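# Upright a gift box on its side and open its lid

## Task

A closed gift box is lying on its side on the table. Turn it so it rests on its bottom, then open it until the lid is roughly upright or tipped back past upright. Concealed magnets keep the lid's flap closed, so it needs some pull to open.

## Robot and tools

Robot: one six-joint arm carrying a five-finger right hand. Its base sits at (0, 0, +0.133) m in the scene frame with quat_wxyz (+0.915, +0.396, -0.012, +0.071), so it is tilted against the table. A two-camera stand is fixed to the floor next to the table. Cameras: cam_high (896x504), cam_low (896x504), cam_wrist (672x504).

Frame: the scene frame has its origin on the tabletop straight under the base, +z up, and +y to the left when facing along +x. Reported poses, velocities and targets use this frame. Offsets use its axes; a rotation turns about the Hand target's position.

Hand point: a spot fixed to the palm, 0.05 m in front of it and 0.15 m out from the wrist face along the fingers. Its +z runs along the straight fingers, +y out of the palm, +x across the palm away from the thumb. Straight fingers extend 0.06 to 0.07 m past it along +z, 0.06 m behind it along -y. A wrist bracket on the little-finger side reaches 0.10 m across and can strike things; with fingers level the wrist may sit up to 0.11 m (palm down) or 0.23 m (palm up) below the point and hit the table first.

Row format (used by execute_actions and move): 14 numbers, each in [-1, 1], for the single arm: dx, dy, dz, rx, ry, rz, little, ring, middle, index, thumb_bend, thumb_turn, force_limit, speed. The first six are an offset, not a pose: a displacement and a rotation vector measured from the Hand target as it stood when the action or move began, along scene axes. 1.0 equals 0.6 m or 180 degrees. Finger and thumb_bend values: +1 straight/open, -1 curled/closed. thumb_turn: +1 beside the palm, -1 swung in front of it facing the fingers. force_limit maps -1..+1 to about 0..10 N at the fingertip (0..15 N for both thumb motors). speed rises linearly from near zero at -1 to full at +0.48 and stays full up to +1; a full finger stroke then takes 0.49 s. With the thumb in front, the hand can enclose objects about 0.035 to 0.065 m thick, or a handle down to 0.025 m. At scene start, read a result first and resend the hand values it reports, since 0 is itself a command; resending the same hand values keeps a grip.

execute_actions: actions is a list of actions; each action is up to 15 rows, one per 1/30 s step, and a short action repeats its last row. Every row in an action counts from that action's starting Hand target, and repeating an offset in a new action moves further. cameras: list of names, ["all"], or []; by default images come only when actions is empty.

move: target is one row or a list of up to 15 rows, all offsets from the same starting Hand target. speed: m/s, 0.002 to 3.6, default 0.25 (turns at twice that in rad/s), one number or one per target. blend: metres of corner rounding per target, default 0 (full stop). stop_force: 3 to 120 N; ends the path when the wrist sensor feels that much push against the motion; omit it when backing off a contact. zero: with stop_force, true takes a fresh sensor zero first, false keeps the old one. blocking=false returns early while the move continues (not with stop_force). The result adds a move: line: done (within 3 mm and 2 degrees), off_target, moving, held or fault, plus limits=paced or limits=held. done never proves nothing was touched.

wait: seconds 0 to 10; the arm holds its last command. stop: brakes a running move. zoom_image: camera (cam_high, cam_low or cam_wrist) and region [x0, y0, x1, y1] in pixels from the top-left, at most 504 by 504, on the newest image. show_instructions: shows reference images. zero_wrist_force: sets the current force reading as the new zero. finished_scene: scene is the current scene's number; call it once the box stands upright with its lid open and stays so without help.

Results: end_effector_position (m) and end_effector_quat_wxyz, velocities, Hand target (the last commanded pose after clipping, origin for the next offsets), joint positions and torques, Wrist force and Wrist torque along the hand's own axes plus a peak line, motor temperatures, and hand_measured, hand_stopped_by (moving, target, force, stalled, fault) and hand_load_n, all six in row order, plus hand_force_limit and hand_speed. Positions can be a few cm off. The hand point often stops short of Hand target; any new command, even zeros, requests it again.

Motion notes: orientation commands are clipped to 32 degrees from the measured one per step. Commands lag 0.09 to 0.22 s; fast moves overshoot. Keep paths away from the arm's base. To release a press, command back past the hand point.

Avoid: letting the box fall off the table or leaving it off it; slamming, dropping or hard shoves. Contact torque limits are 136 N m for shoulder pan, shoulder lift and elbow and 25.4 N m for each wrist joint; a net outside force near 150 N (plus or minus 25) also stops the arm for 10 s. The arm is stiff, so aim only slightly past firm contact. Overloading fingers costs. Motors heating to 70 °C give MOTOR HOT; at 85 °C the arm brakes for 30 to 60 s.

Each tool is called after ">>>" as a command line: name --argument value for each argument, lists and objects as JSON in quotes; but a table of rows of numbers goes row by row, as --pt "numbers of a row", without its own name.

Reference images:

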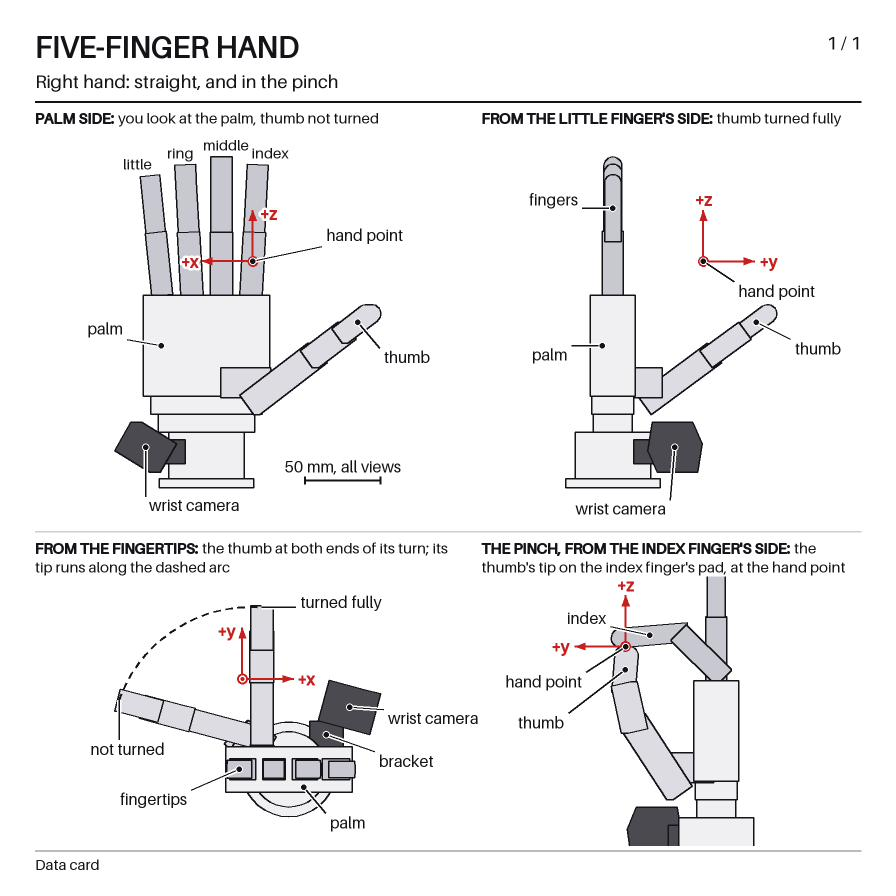

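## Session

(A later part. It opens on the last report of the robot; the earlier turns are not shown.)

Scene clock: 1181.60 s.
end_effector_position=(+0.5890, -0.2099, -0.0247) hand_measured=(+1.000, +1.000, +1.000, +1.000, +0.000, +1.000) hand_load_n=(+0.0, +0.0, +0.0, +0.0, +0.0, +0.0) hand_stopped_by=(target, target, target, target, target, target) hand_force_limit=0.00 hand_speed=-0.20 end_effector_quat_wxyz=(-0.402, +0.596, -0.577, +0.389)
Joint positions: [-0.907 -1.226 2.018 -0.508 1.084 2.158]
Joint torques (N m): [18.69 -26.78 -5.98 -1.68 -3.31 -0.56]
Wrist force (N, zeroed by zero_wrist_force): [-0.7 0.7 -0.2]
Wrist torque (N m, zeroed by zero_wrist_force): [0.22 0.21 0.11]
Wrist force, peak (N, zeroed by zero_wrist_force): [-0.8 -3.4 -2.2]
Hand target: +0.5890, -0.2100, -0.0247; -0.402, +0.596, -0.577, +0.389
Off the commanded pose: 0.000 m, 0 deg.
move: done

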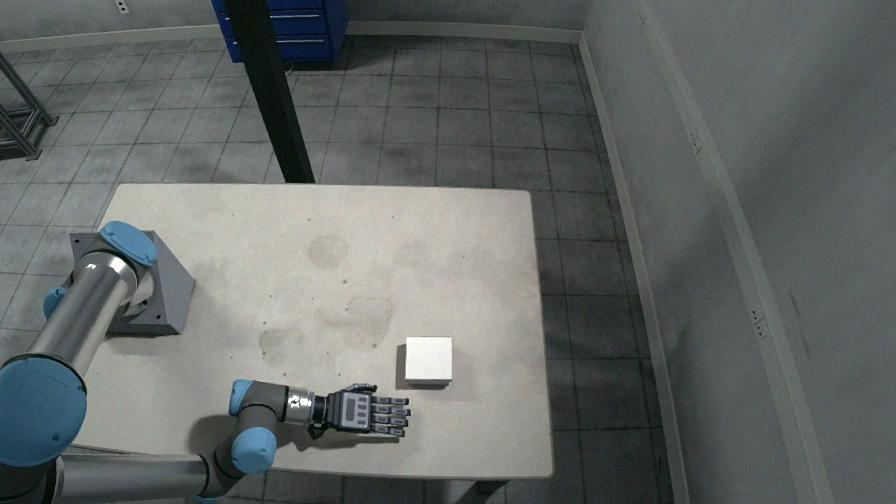

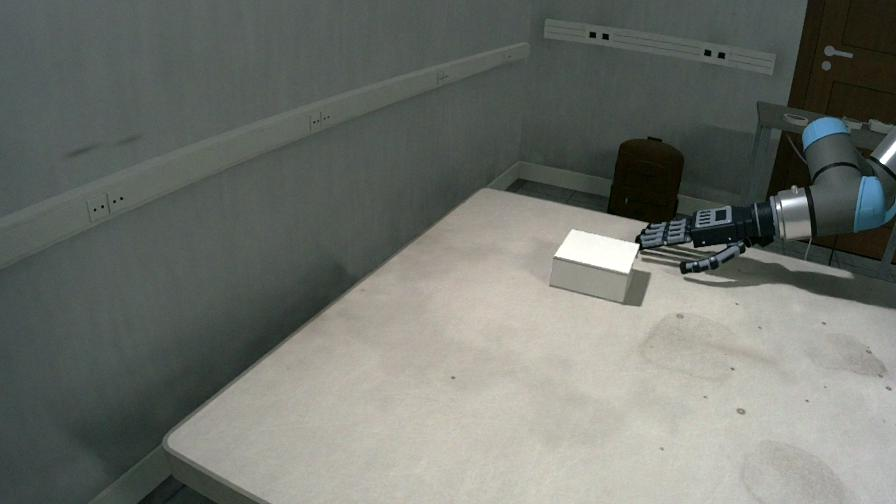

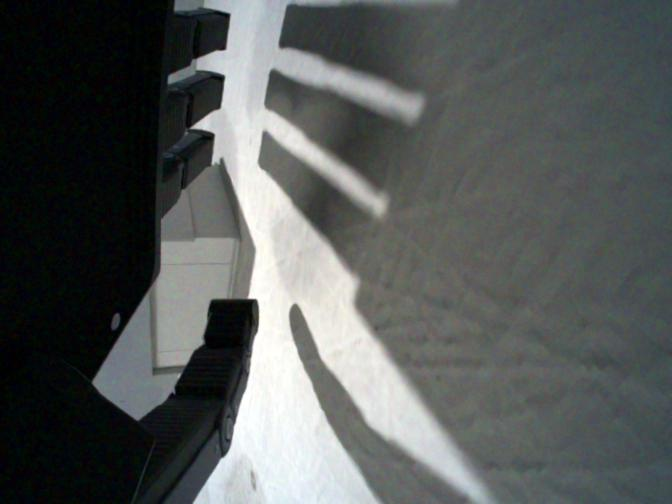

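>>> move --target '[0, 0, -0.0167, 0, 0, 0, 1, 1, 1, 1, 0, 1, 0.0, -0.2]' --speed 0.02

>>> move --target '[0, 0, -0.0333, 0, 0, 0, 1, 1, 1, 1, 0, 1, 0.0, -0.2]' --speed 0.006 --stop_force 3 --cameras '["all"]'

>>> zoom_image --camera "cam_wrist" --region '[100, 0, 400, 280]'

>>> zoom_image --camera "cam_low" --region '[540, 190, 800, 340]'

Scene clock: 1189.50 s.
end_effector_position=(+0.5890, -0.2100, -0.0348) hand_measured=(+1.000, +1.000, +1.000, +1.000, +0.000, +1.000) hand_load_n=(+0.0, +0.0, +0.0, +0.0, -1.0, +0.5) hand_stopped_by=(target, target, target, target, target, target) hand_force_limit=0.00 hand_speed=-0.20 end_effector_quat_wxyz=(-0.402, +0.596, -0.577, +0.389)
Joint positions: [-0.92 -1.206 2.012 -0.521 1.071 2.154]
Joint torques (N m): [29.73 -40.7 0.21 0.6 1 -1.03]
Wrist force (N, zeroed by zero_wrist_force): [-0.6 -4.1 -3.7]
Wrist torque (N m, zeroed by zero_wrist_force): [0.28 0.10 0.36]
Wrist force, peak (N, zeroed by zero_wrist_force): [-0.7 -5.1 -3.8]
Hand target: +0.5890, -0.2100, -0.0347; -0.402, +0.596, -0.577, +0.389
Off the commanded pose: 0.000 m, 0 deg.
move: done

Scene clock: 1190.60 s.
end_effector_position=(+0.5890, -0.2099, -0.0352) hand_measured=(+1.000, +1.000, +1.000, +1.000, +0.000, +1.000) hand_load_n=(+0.0, +0.0, +0.0, +0.0, -1.0, +0.5) hand_stopped_by=(target, target, target, target, target, target) hand_force_limit=0.00 hand_speed=-0.20 end_effector_quat_wxyz=(-0.402, +0.596, -0.577, +0.389)
Joint positions: [-0.921 -1.206 2.012 -0.522 1.071 2.153]
Joint torques (N m): [29.53 -39.57 6.84 2.96 1.69 0.41]
Wrist force (N, zeroed by zero_wrist_force): [-0.4 -6.2 -6.2]
Wrist torque (N m, zeroed by zero_wrist_force): [0.37 0.00 0.47]
Wrist force, peak (N, zeroed by zero_wrist_force): [0.1 -9.2 -8.3]
Hand target: +0.5890, -0.2099, -0.0352; -0.402, +0.596, -0.577, +0.389 (not the last commanded pose)
Off the commanded pose: 0.019 m, 0 deg.
move: contact

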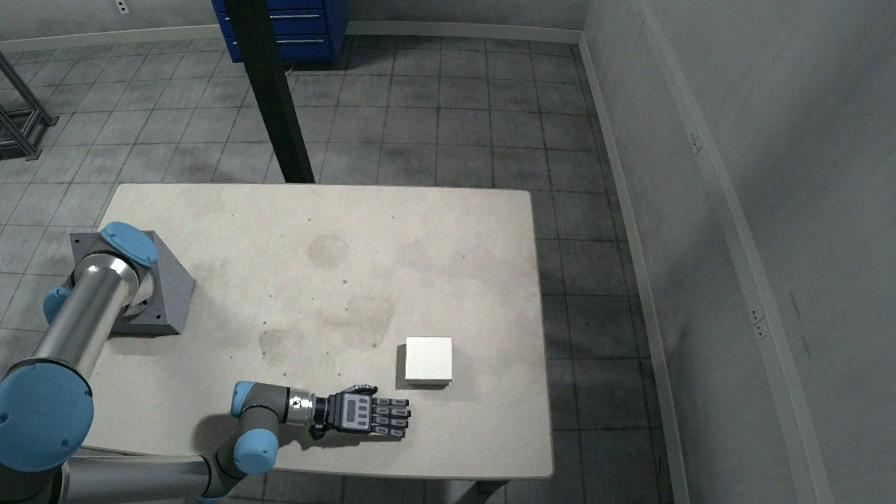

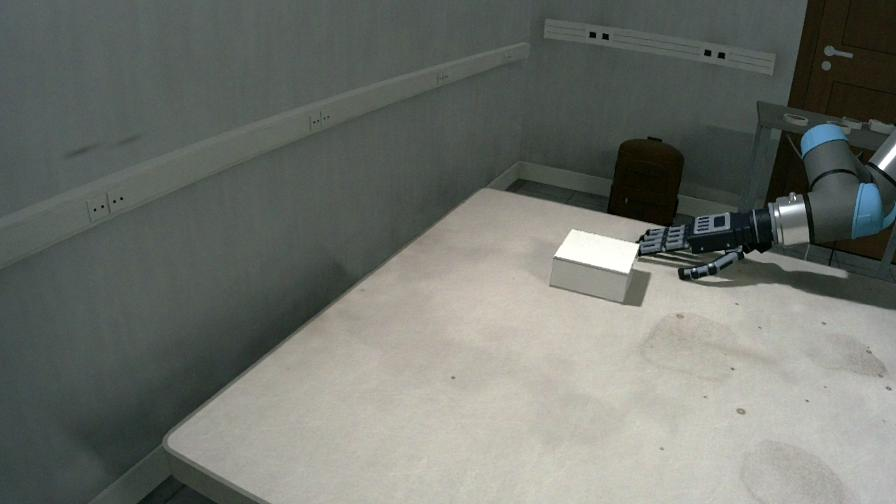

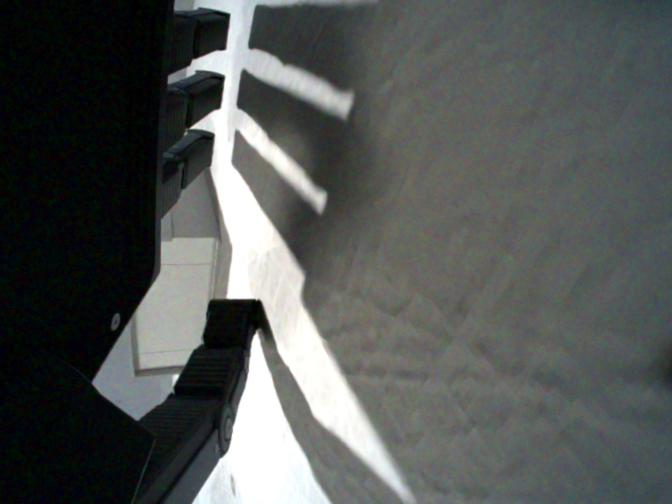

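Scaled by 1.680 from the camera's 672x504 image, which has a finer 960x720 frame.

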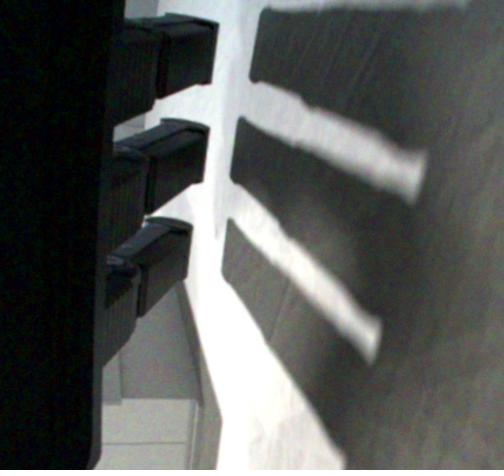

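Scaled by 1.938 from the camera's 896x504 image, which has a finer 1280x720 frame.

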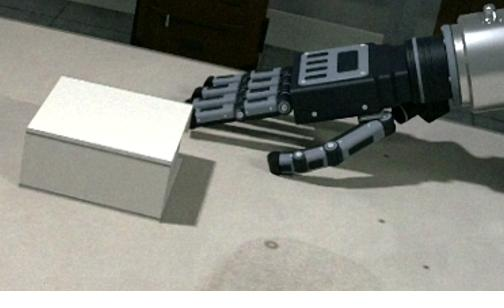

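>>> move --pt "0 0 0.1667 0 0 0 -1 -1 -1 1 1 -1 0.0 -0.2" --pt "0.0317 -0.0918 0.2087 -0.4772 -0.0519 0.1375 -1 -1 -1 1 1 -1 0.0 -0.2" --speed '[0.12, 0.3]' --blend 0.02 --cameras '["all"]'

>>> zoom_image --camera "cam_high" --region '[320, 305, 480, 445]'

>>> zoom_image --camera "cam_low" --region '[540, 170, 800, 340]'

Scene clock: 1352.00 s.
end_effector_position=(+0.6080, -0.2650, +0.0899) hand_measured=(-1.000, -1.000, -1.000, +1.000, +1.000, -1.000) hand_load_n=(+0.0, +0.0, +0.0, +0.0, +0.0, +0.0) hand_stopped_by=(target, target, target, target, target, target) hand_force_limit=0.00 hand_speed=-0.20 end_effector_quat_wxyz=(+0.000, +0.777, -0.001, +0.630)
Joint positions: [-0.799 -1.329 2.153 -0.701 1.067 0.693]
Joint torques (N m): [30.36 -38.47 -6.65 2.92 -0.09 -0.96]
Wrist force (N, zeroed by zero_wrist_force): [0.4 0.2 -0.1]
Wrist torque (N m, zeroed by zero_wrist_force): [0.13 0.14 -0.09]
Wrist force, peak (N, zeroed by zero_wrist_force): [-0.8 -8.2 -6.9]
Hand target: +0.6080, -0.2650, +0.0900; +0.000, +0.776, +0.000, +0.630
Off the commanded pose: 0.000 m, 0 deg.
move: done

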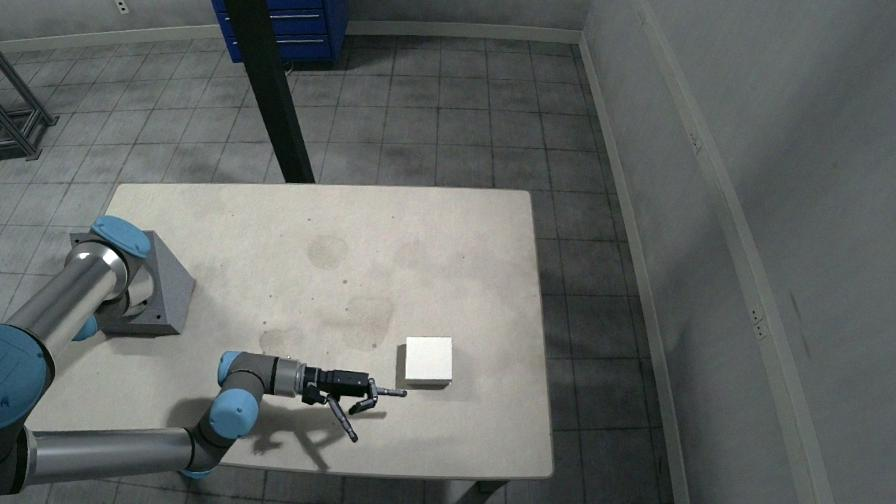

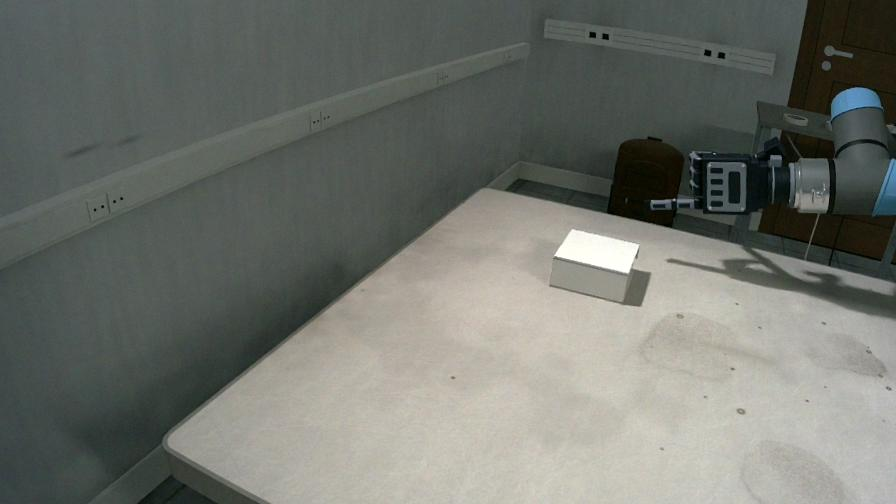

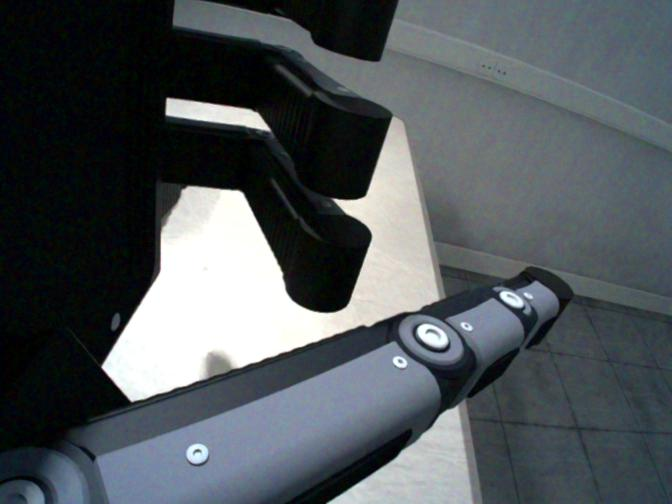

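Scaled by 3.150 from the camera's 896x504 image, which has a finer 1280x720 frame.

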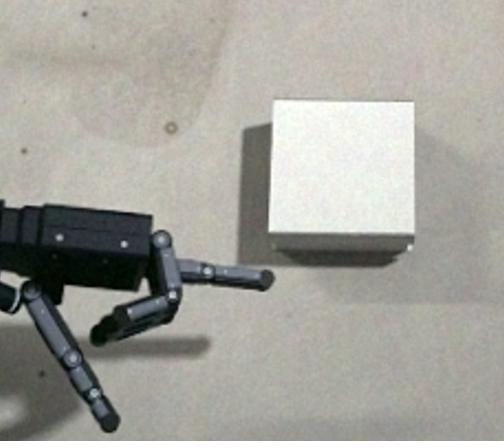

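Scaled by 1.938 from the camera's 896x504 image, which has a finer 1280x720 frame.

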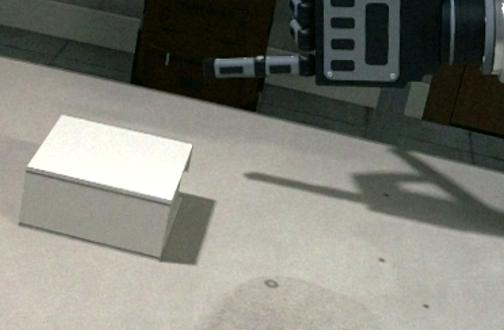

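>>> move --target '[0, 0, -0.1083, 0, 0, 0, -1, -1, -1, 1, 1, -1, 0.0, -0.2]' --speed 0.12 --cameras '["all"]'

>>> zoom_image --camera "cam_high" --region '[320, 305, 480, 445]'

>>> zoom_image --camera "cam_low" --region '[540, 190, 800, 340]'

Scene clock: 1358.27 s.
end_effector_position=(+0.6080, -0.2651, +0.0251) hand_measured=(-1.000, -1.000, -1.000, +1.000, +1.000, -1.000) hand_load_n=(+0.0, +0.0, +0.0, +0.0, +0.0, +0.0) hand_stopped_by=(target, target, target, target, target, target) hand_force_limit=0.00 hand_speed=-0.20 end_effector_quat_wxyz=(+0.000, +0.776, +0.000, +0.630)
Joint positions: [-0.894 -1.198 2.132 -0.805 0.972 0.679]
Joint torques (N m): [25.88 -31.77 7.98 2.84 -0.4 1.42]
Wrist force (N, zeroed by zero_wrist_force): [0.5 0.8 -0.2]
Wrist torque (N m, zeroed by zero_wrist_force): [0.22 0.12 0.03]
Wrist force, peak (N, zeroed by zero_wrist_force): [1.5 0.5 -0.7]
Hand target: +0.6080, -0.2650, +0.0250; +0.000, +0.776, +0.000, +0.630
Off the commanded pose: 0.000 m, 0 deg.
move: done

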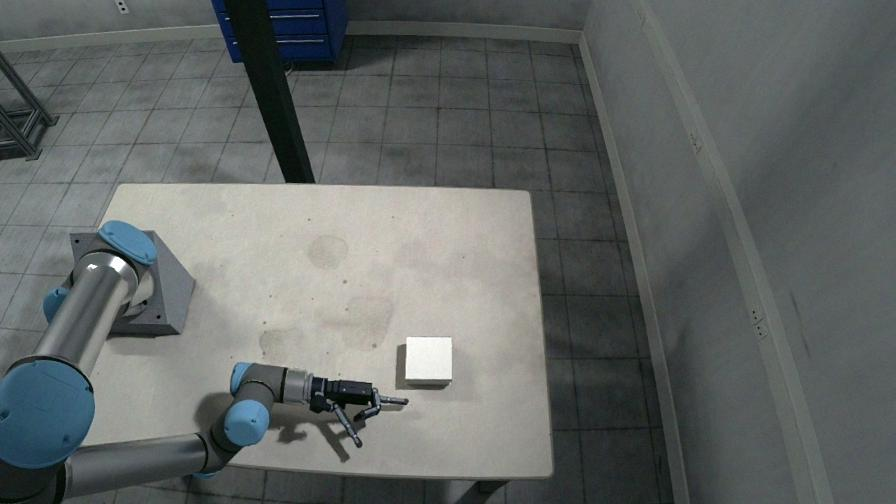

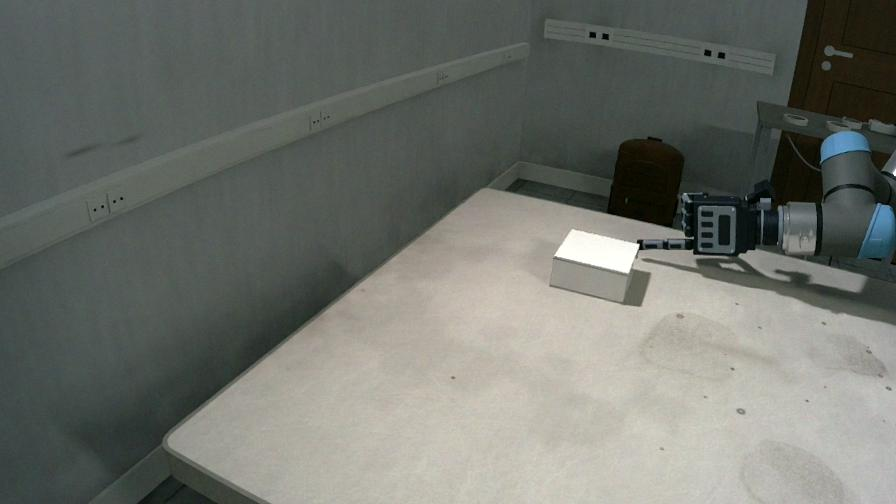

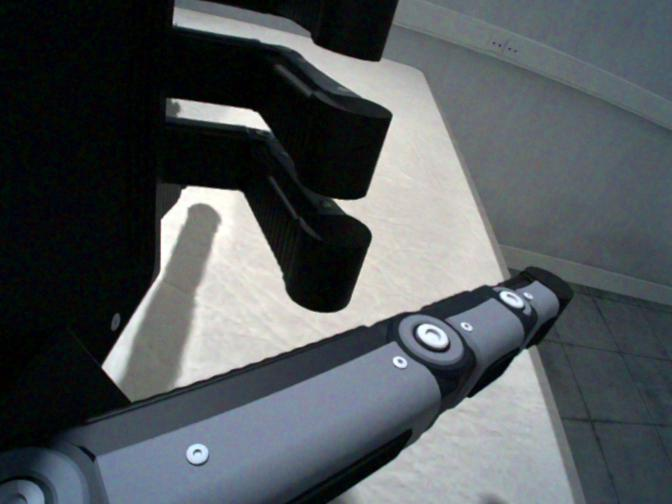

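Scaled by 3.150 from the camera's 896x504 image, which has a finer 1280x720 frame.

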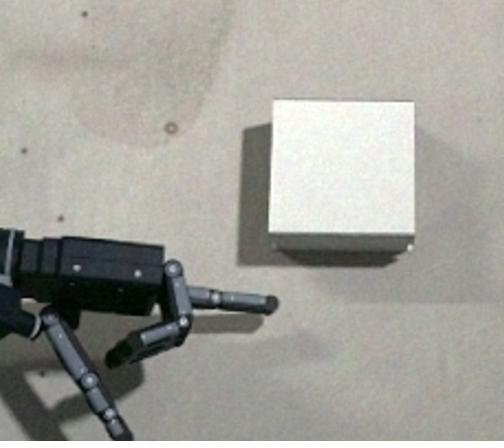

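Scaled by 1.938 from the camera's 896x504 image, which has a finer 1280x720 frame.

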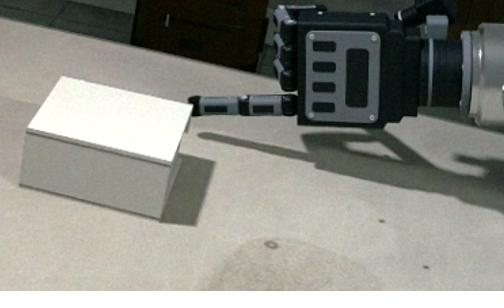

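>>> move --pt "0.0217 0.0442 0 0 0 0 -1 -1 -1 1 1 -1 0.0 -0.2" --pt "0.0217 0.0583 0 0 0 0 -1 -1 -1 1 1 -1 0.0 -0.2" --pt "0.0035 0.0922 0 0 0 0 -1 -1 -1 1 1 -1 0.0 -0.2" --pt "-0.0053 0.1298 0 0 0 0 -1 -1 -1 1 1 -1 0.0 -0.2" --speed 0.05 --blend 0.005 --cameras '["all"]'

>>> zoom_image --camera "cam_high" --region '[320, 285, 480, 425]'

Scene clock: 1375.50 s.
end_effector_position=(+0.6048, -0.1870, +0.0250) hand_measured=(-1.000, -1.000, -1.000, +1.000, +1.000, -1.000) hand_load_n=(+0.0, +0.0, +0.0, +0.0, +0.0, +0.0) hand_stopped_by=(target, target, target, target, target, target) hand_force_limit=0.00 hand_speed=-0.20 end_effector_quat_wxyz=(+0.000, +0.776, +0.000, +0.630)
Joint positions: [-0.784 -1.091 2.213 -1 1.082 0.695]
Joint torques (N m): [19.61 -38.08 -2 3.13 -3.03 0.57]
Wrist force (N, zeroed by zero_wrist_force): [0.4 0.1 0.0]
Wrist torque (N m, zeroed by zero_wrist_force): [0.10 0.12 -0.10]
Wrist force, peak (N, zeroed by zero_wrist_force): [0.9 0.7 -0.5]
Hand target: +0.6048, -0.1871, +0.0250; +0.000, +0.776, +0.000, +0.630
Off the commanded pose: 0.000 m, 0 deg.
move: done; blend cut to 0.0042 m at target 1, 0.0042 m at target 2

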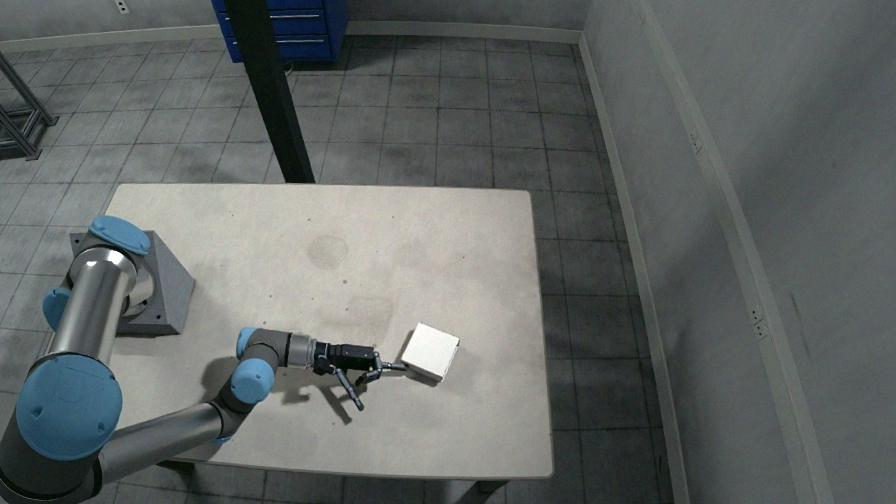

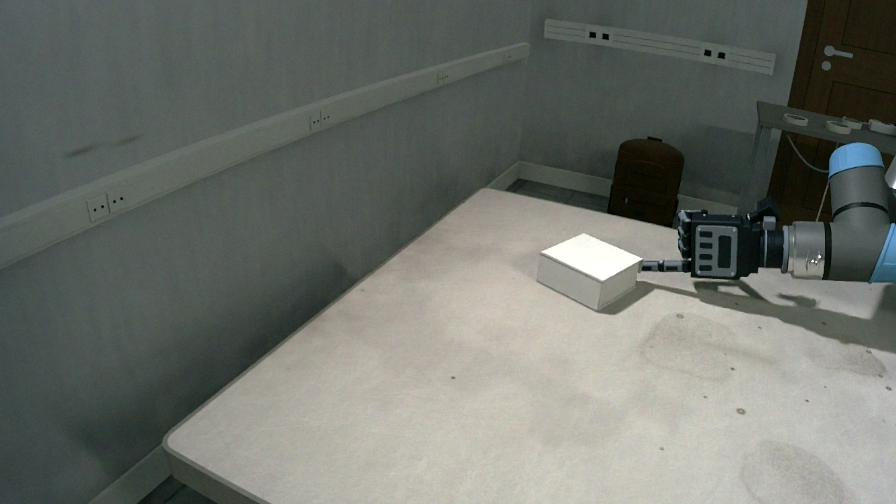

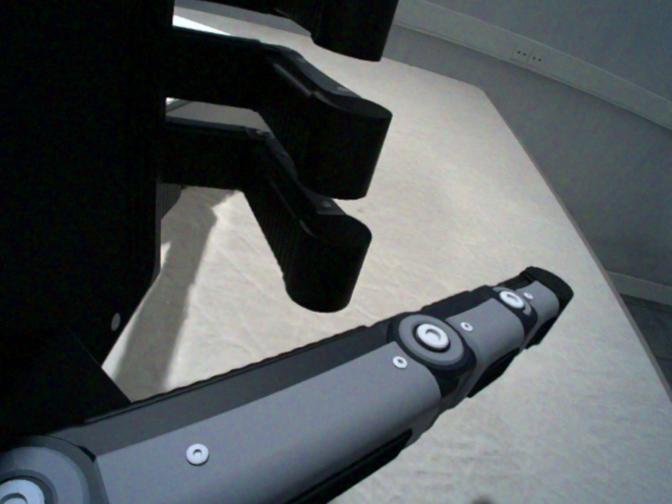

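Scaled by 3.150 from the camera's 896x504 image, which has a finer 1280x720 frame.

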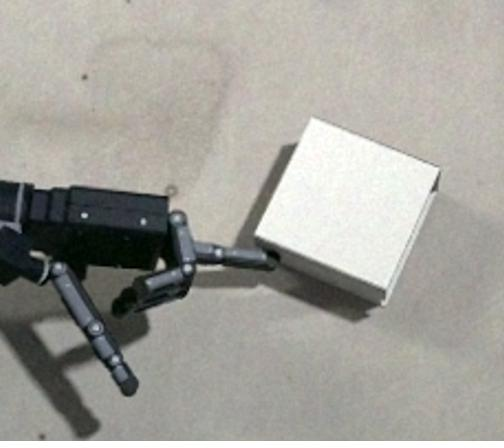

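>>> move --pt "-0.0033 0.059 0 0 0 0 -1 -1 -1 1 1 -1 0.0 -0.2" --pt "0.0168 0.1147 0 0 0 0 -1 -1 -1 1 1 -1 0.0 -0.2" --speed 0.05 --blend 0.01 --cameras '["cam_high", "cam_low"]'

>>> zoom_image --camera "cam_high" --region '[320, 265, 480, 405]'

Scene clock: 1395.70 s.
end_effector_position=(+0.6150, -0.1184, +0.0250) hand_measured=(-1.000, -1.000, -1.000, +1.000, +1.000, -1.000) hand_load_n=(+0.0, +0.0, +0.0, +0.0, +0.0, +0.0) hand_stopped_by=(target, target, target, target, target, target) hand_force_limit=0.00 hand_speed=-0.20 end_effector_quat_wxyz=(+0.000, +0.776, +0.000, +0.630) end_effector_velocity=(+0.000, +0.000, +0.000) end_effector_angular_velocity=(+0.001, -0.001, +0.003)
Joint positions: [-0.654 -0.955 2.21 -1.141 1.211 0.712]
Joint velocities: [-0.002 -0.003 0.001 0.004 -0.005 0]
Joint torques (N m): [21.73 -37.86 12.18 2.9 -2.57 0.17]
Wrist force (N, zeroed by zero_wrist_force): [0.3 0.1 -0.3]
Wrist torque (N m, zeroed by zero_wrist_force): [0.10 0.16 -0.09]
Wrist force, peak (N, zeroed by zero_wrist_force): [1.1 0.0 -0.2]
Hand target: +0.6149, -0.1183, +0.0250; +0.000, +0.776, +0.000, +0.630
Off the commanded pose: 0.000 m, 0 deg.
move: done
Images, in order (width x height): cam_high 896x504, cam_low 896x504.

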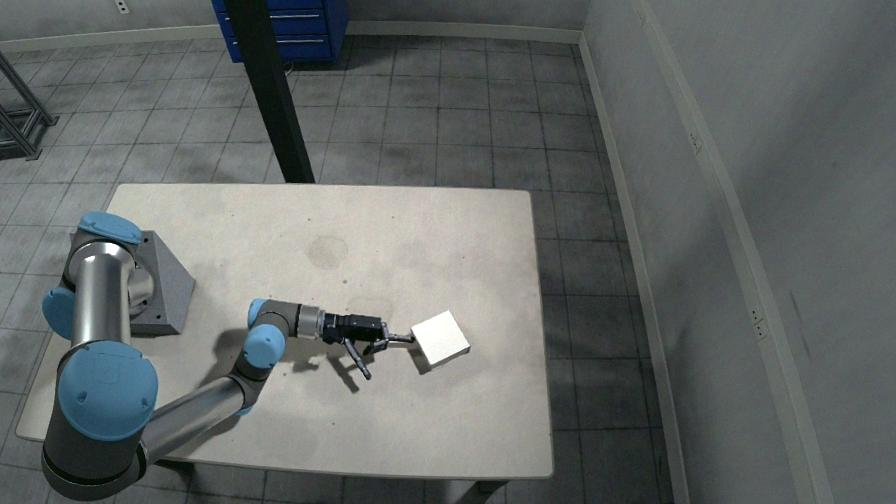

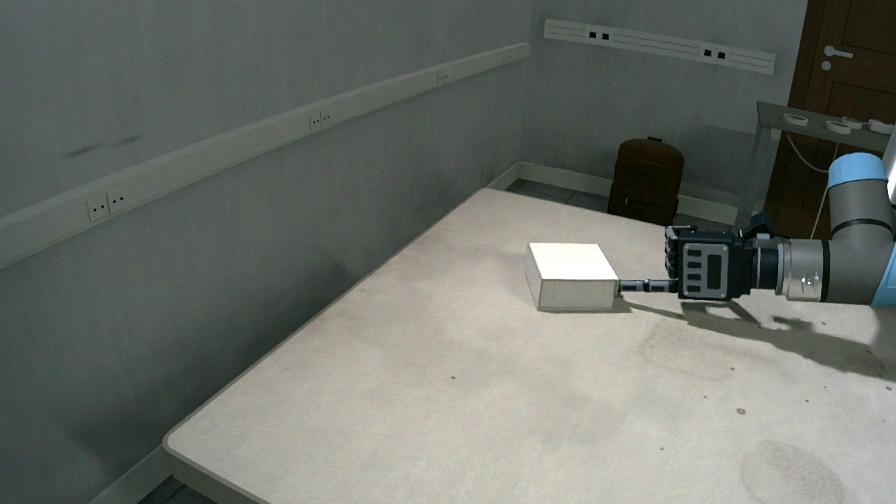

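Scaled by 3.150 from the camera's 896x504 image, which has a finer 1280x720 frame.

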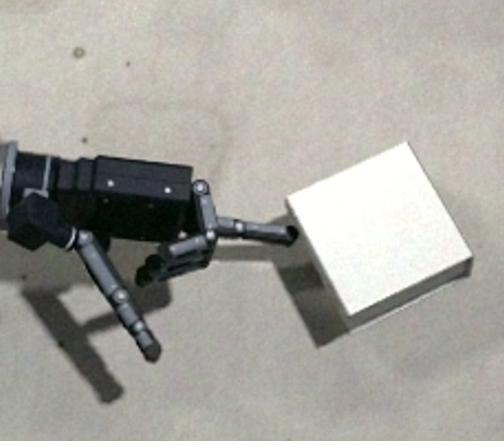

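>>> move --pt "0.021 0.033 0 0 0 0 -1 -1 -1 1 1 -1 0.0 -0.2" --pt "0.05 0.0667 0 0 0 0 -1 -1 -1 1 1 -1 0.0 -0.2" --speed 0.05 --blend 0.01 --cameras '["cam_high", "cam_low"]'

>>> zoom_image --camera "cam_high" --region '[320, 265, 480, 405]'

Scene clock: 1412.00 s.
end_effector_position=(+0.6449, -0.0783, +0.0250) hand_measured=(-1.000, -1.000, -1.000, +1.000, +1.000, -1.000) hand_load_n=(+0.0, +0.0, +0.0, +0.0, +0.0, +0.5) hand_stopped_by=(target, target, target, target, target, target) hand_force_limit=0.00 hand_speed=-0.20 end_effector_quat_wxyz=(+0.000, +0.776, +0.000, +0.630)
Joint positions: [-0.55 -0.854 2.122 -1.157 1.314 0.724]
Joint torques (N m): [24.04 -39.91 7.79 2.35 -3.22 0.12]
Wrist force (N, zeroed by zero_wrist_force): [0.5 -0.3 0.0]
Wrist torque (N m, zeroed by zero_wrist_force): [0.02 0.10 -0.09]
Wrist force, peak (N, zeroed by zero_wrist_force): [0.7 0.1 -0.6]
Hand target: +0.6449, -0.0783, +0.0250; +0.000, +0.776, +0.000, +0.630
Off the commanded pose: 0.000 m, 0 deg.
move: done
Images, in order (width x height): cam_high 896x504, cam_low 896x504.

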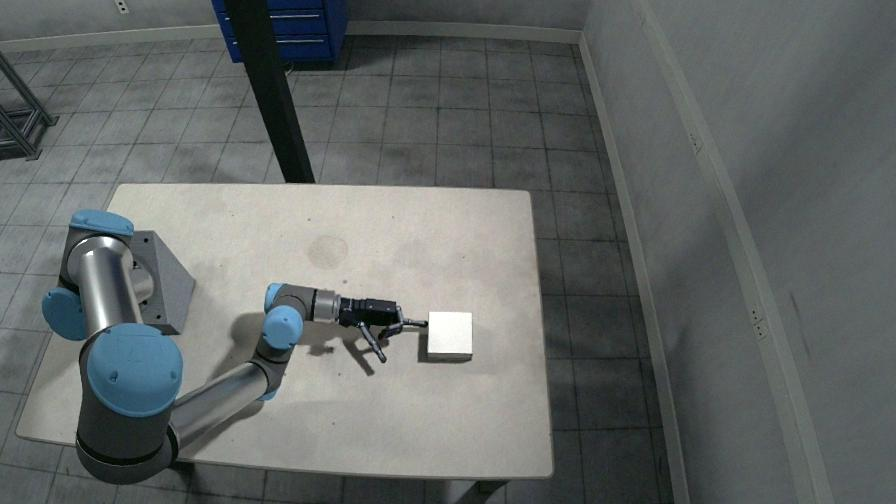

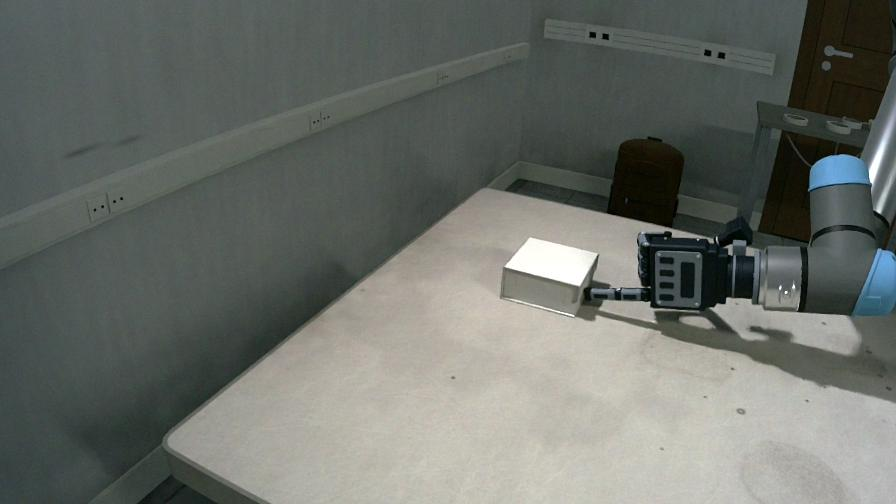

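Scaled by 3.150 from the camera's 896x504 image, which has a finer 1280x720 frame.

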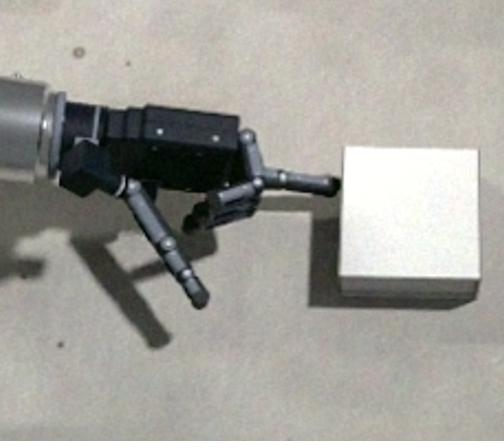

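>>> zoom_image --camera "cam_low" --region '[490, 220, 670, 330]'

Scaled by 2.800 from the camera's 896x504 image, which has a finer 1280x720 frame.

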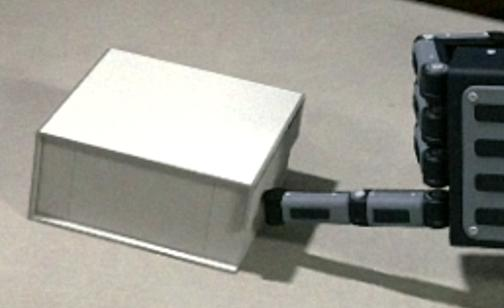

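>>> move --pt "-0.0833 0 0 0 0 0 -1 -1 -1 1 1 -1 0.0 -0.2" --pt "-0.0415 -0.2278 0 0 0 0.0833 -1 -1 -1 1 1 -1 0.0 -0.2" --pt "0.0762 -0.2037 -0.015 0 0 0.0833 -1 -1 -1 1 1 -1 0.0 -0.2" --speed '[0.15, 0.2, 0.1]' --blend 0.01 --cameras '["all"]'

>>> zoom_image --camera "cam_high" --region '[380, 285, 490, 385]'

>>> zoom_image --camera "cam_low" --region '[490, 200, 690, 330]'

Scene clock: 1490.13 s.
end_effector_position=(+0.6906, -0.2004, +0.0160) hand_measured=(-1.000, -1.000, -1.000, +1.000, +1.000, -1.000) hand_load_n=(+0.0, +0.0, +0.0, +0.0, +0.0, +0.0) hand_stopped_by=(target, target, target, target, target, target) hand_force_limit=0.00 hand_speed=-0.20 end_effector_quat_wxyz=(-0.083, +0.770, +0.101, +0.625)
Joint positions: [-0.788 -1.015 1.851 -0.464 0.933 0.505]
Joint torques (N m): [28.31 -38.59 -0.97 -1.53 -3 -1.5]
Wrist force (N, zeroed by zero_wrist_force): [0.6 0.2 0.0]
Wrist torque (N m, zeroed by zero_wrist_force): [0.10 0.09 -0.03]
Wrist force, peak (N, zeroed by zero_wrist_force): [0.8 2.0 -1.0]
Hand target: +0.6906, -0.2005, +0.0160; -0.082, +0.770, +0.101, +0.625
Off the commanded pose: 0.000 m, 0 deg.
move: done

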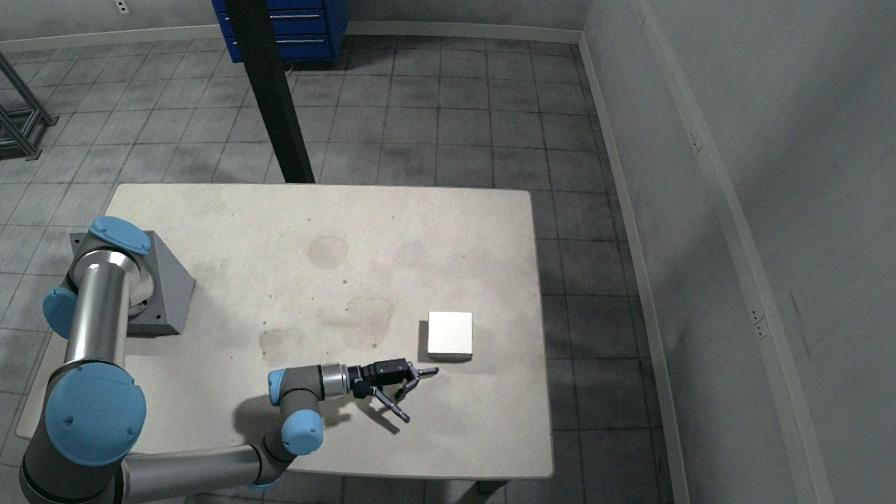

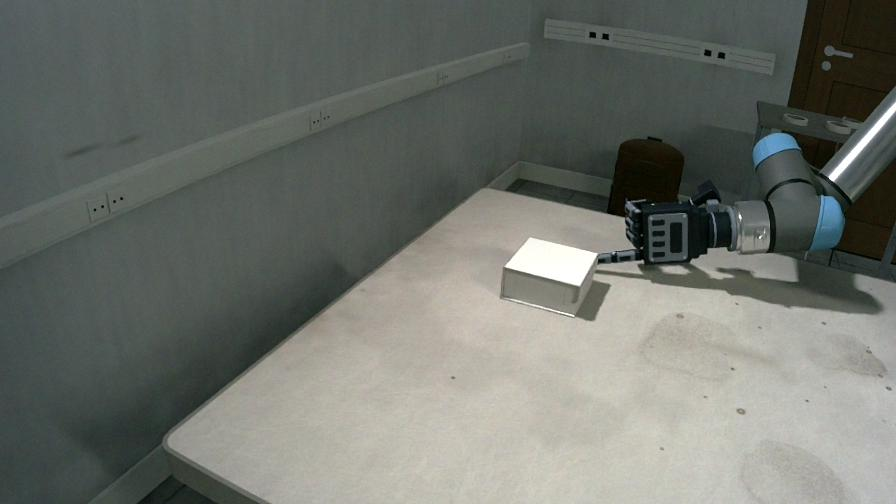

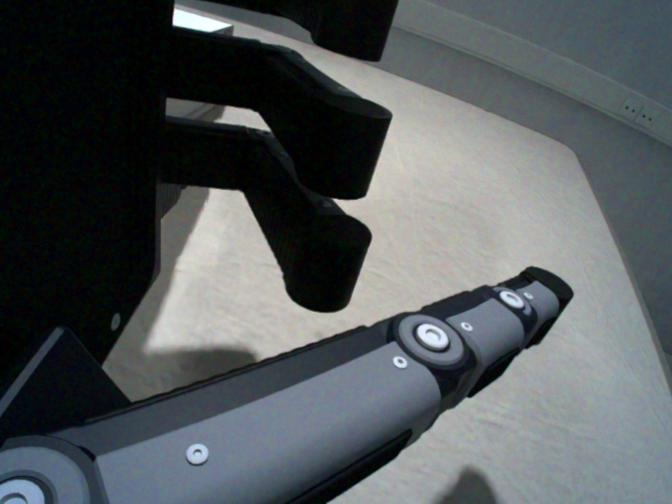

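Scaled by 4.582 from the camera's 896x504 image, which has a finer 1280x720 frame.

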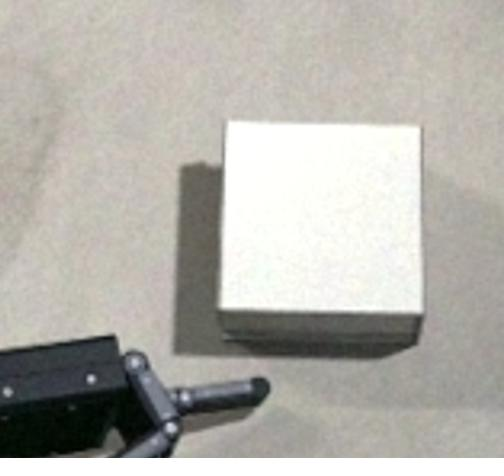

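Scaled by 2.520 from the camera's 896x504 image, which has a finer 1280x720 frame.

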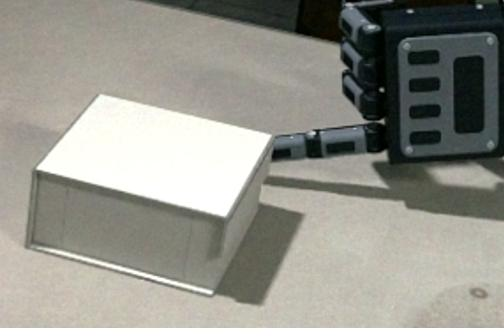

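>>> move --target '[0, 0.05, 0, 0, 0, 0, -1, -1, -1, 1, 1, -1, 0.0, -0.2]' --speed 0.04 --cameras '["all"]'

>>> zoom_image --camera "cam_high" --region '[380, 285, 490, 385]'

>>> zoom_image --camera "cam_low" --region '[490, 200, 690, 330]'

Scene clock: 1496.47 s.
end_effector_position=(+0.6906, -0.1703, +0.0160) hand_measured=(-1.000, -1.000, -1.000, +1.000, +1.000, -1.000) hand_load_n=(+0.0, +0.0, +0.0, +0.0, +0.0, +0.5) hand_stopped_by=(target, target, target, target, target, target) hand_force_limit=0.00 hand_speed=-0.20 end_effector_quat_wxyz=(-0.082, +0.770, +0.101, +0.625) end_effector_velocity=(-0.001, -0.001, -0.001) end_effector_angular_velocity=(+0.002, +0.003, +0.001)
Joint positions: [-0.749 -0.987 1.882 -0.532 0.968 0.522]
Joint velocities: [-0.003 -0.001 -0.002 0.006 -0.002 -0.001]
Joint torques (N m): [24.26 -44.86 -6.19 3.44 -3.86 -0.61]
Wrist force (N, zeroed by zero_wrist_force): [-0.1 0.6 0.0]
Wrist torque (N m, zeroed by zero_wrist_force): [0.15 0.19 -0.10]
Wrist force, peak (N, zeroed by zero_wrist_force): [0.6 0.6 -0.4]
Hand target: +0.6906, -0.1705, +0.0160; -0.082, +0.770, +0.101, +0.625
Off the commanded pose: 0.000 m, 0 deg.
move: done

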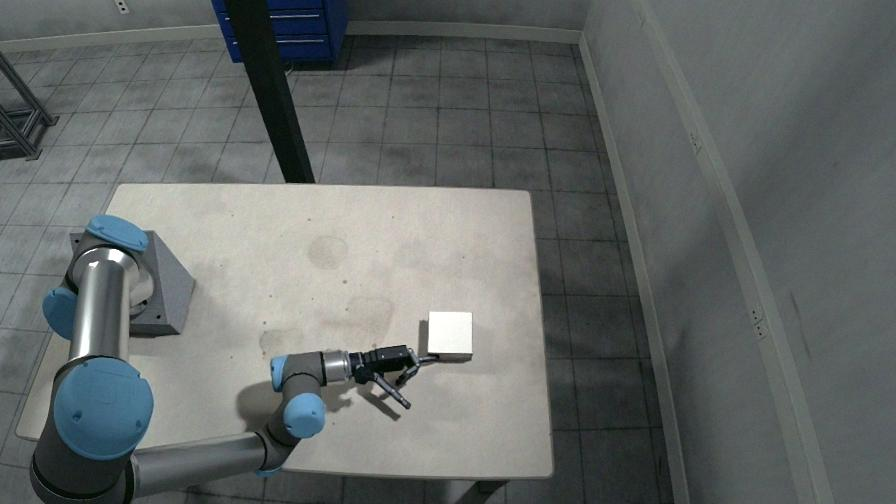

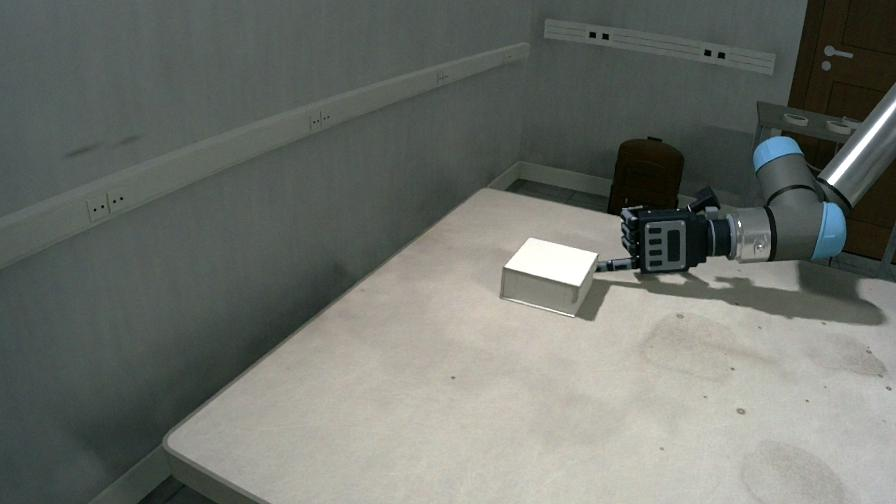

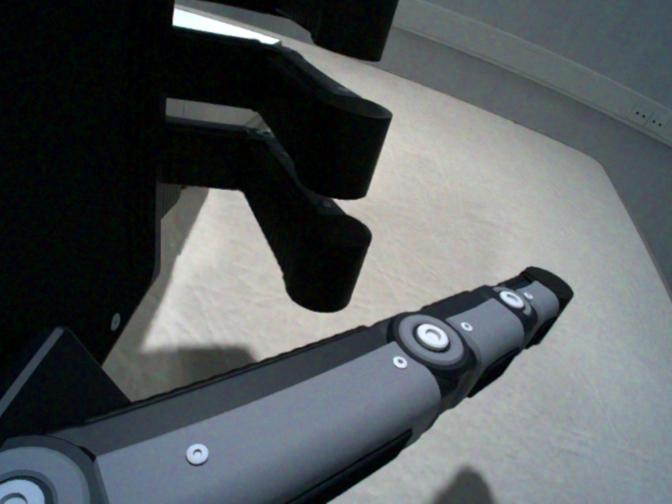

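Scaled by 4.582 from the camera's 896x504 image, which has a finer 1280x720 frame.

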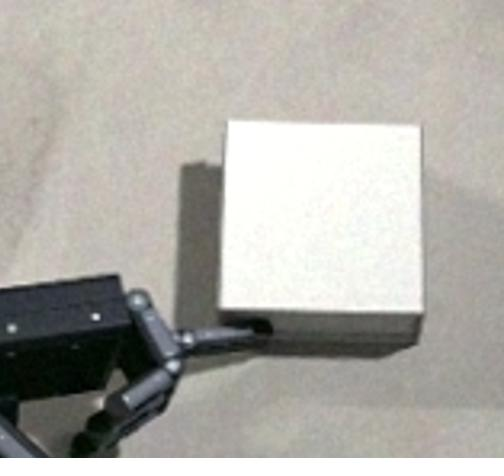

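Scaled by 2.520 from the camera's 896x504 image, which has a finer 1280x720 frame.

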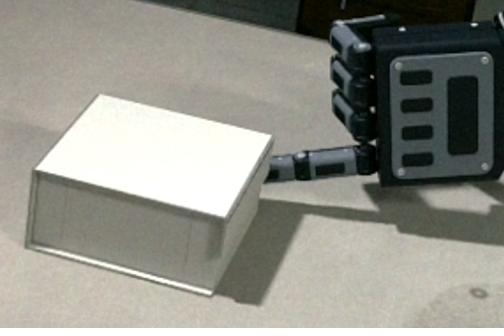

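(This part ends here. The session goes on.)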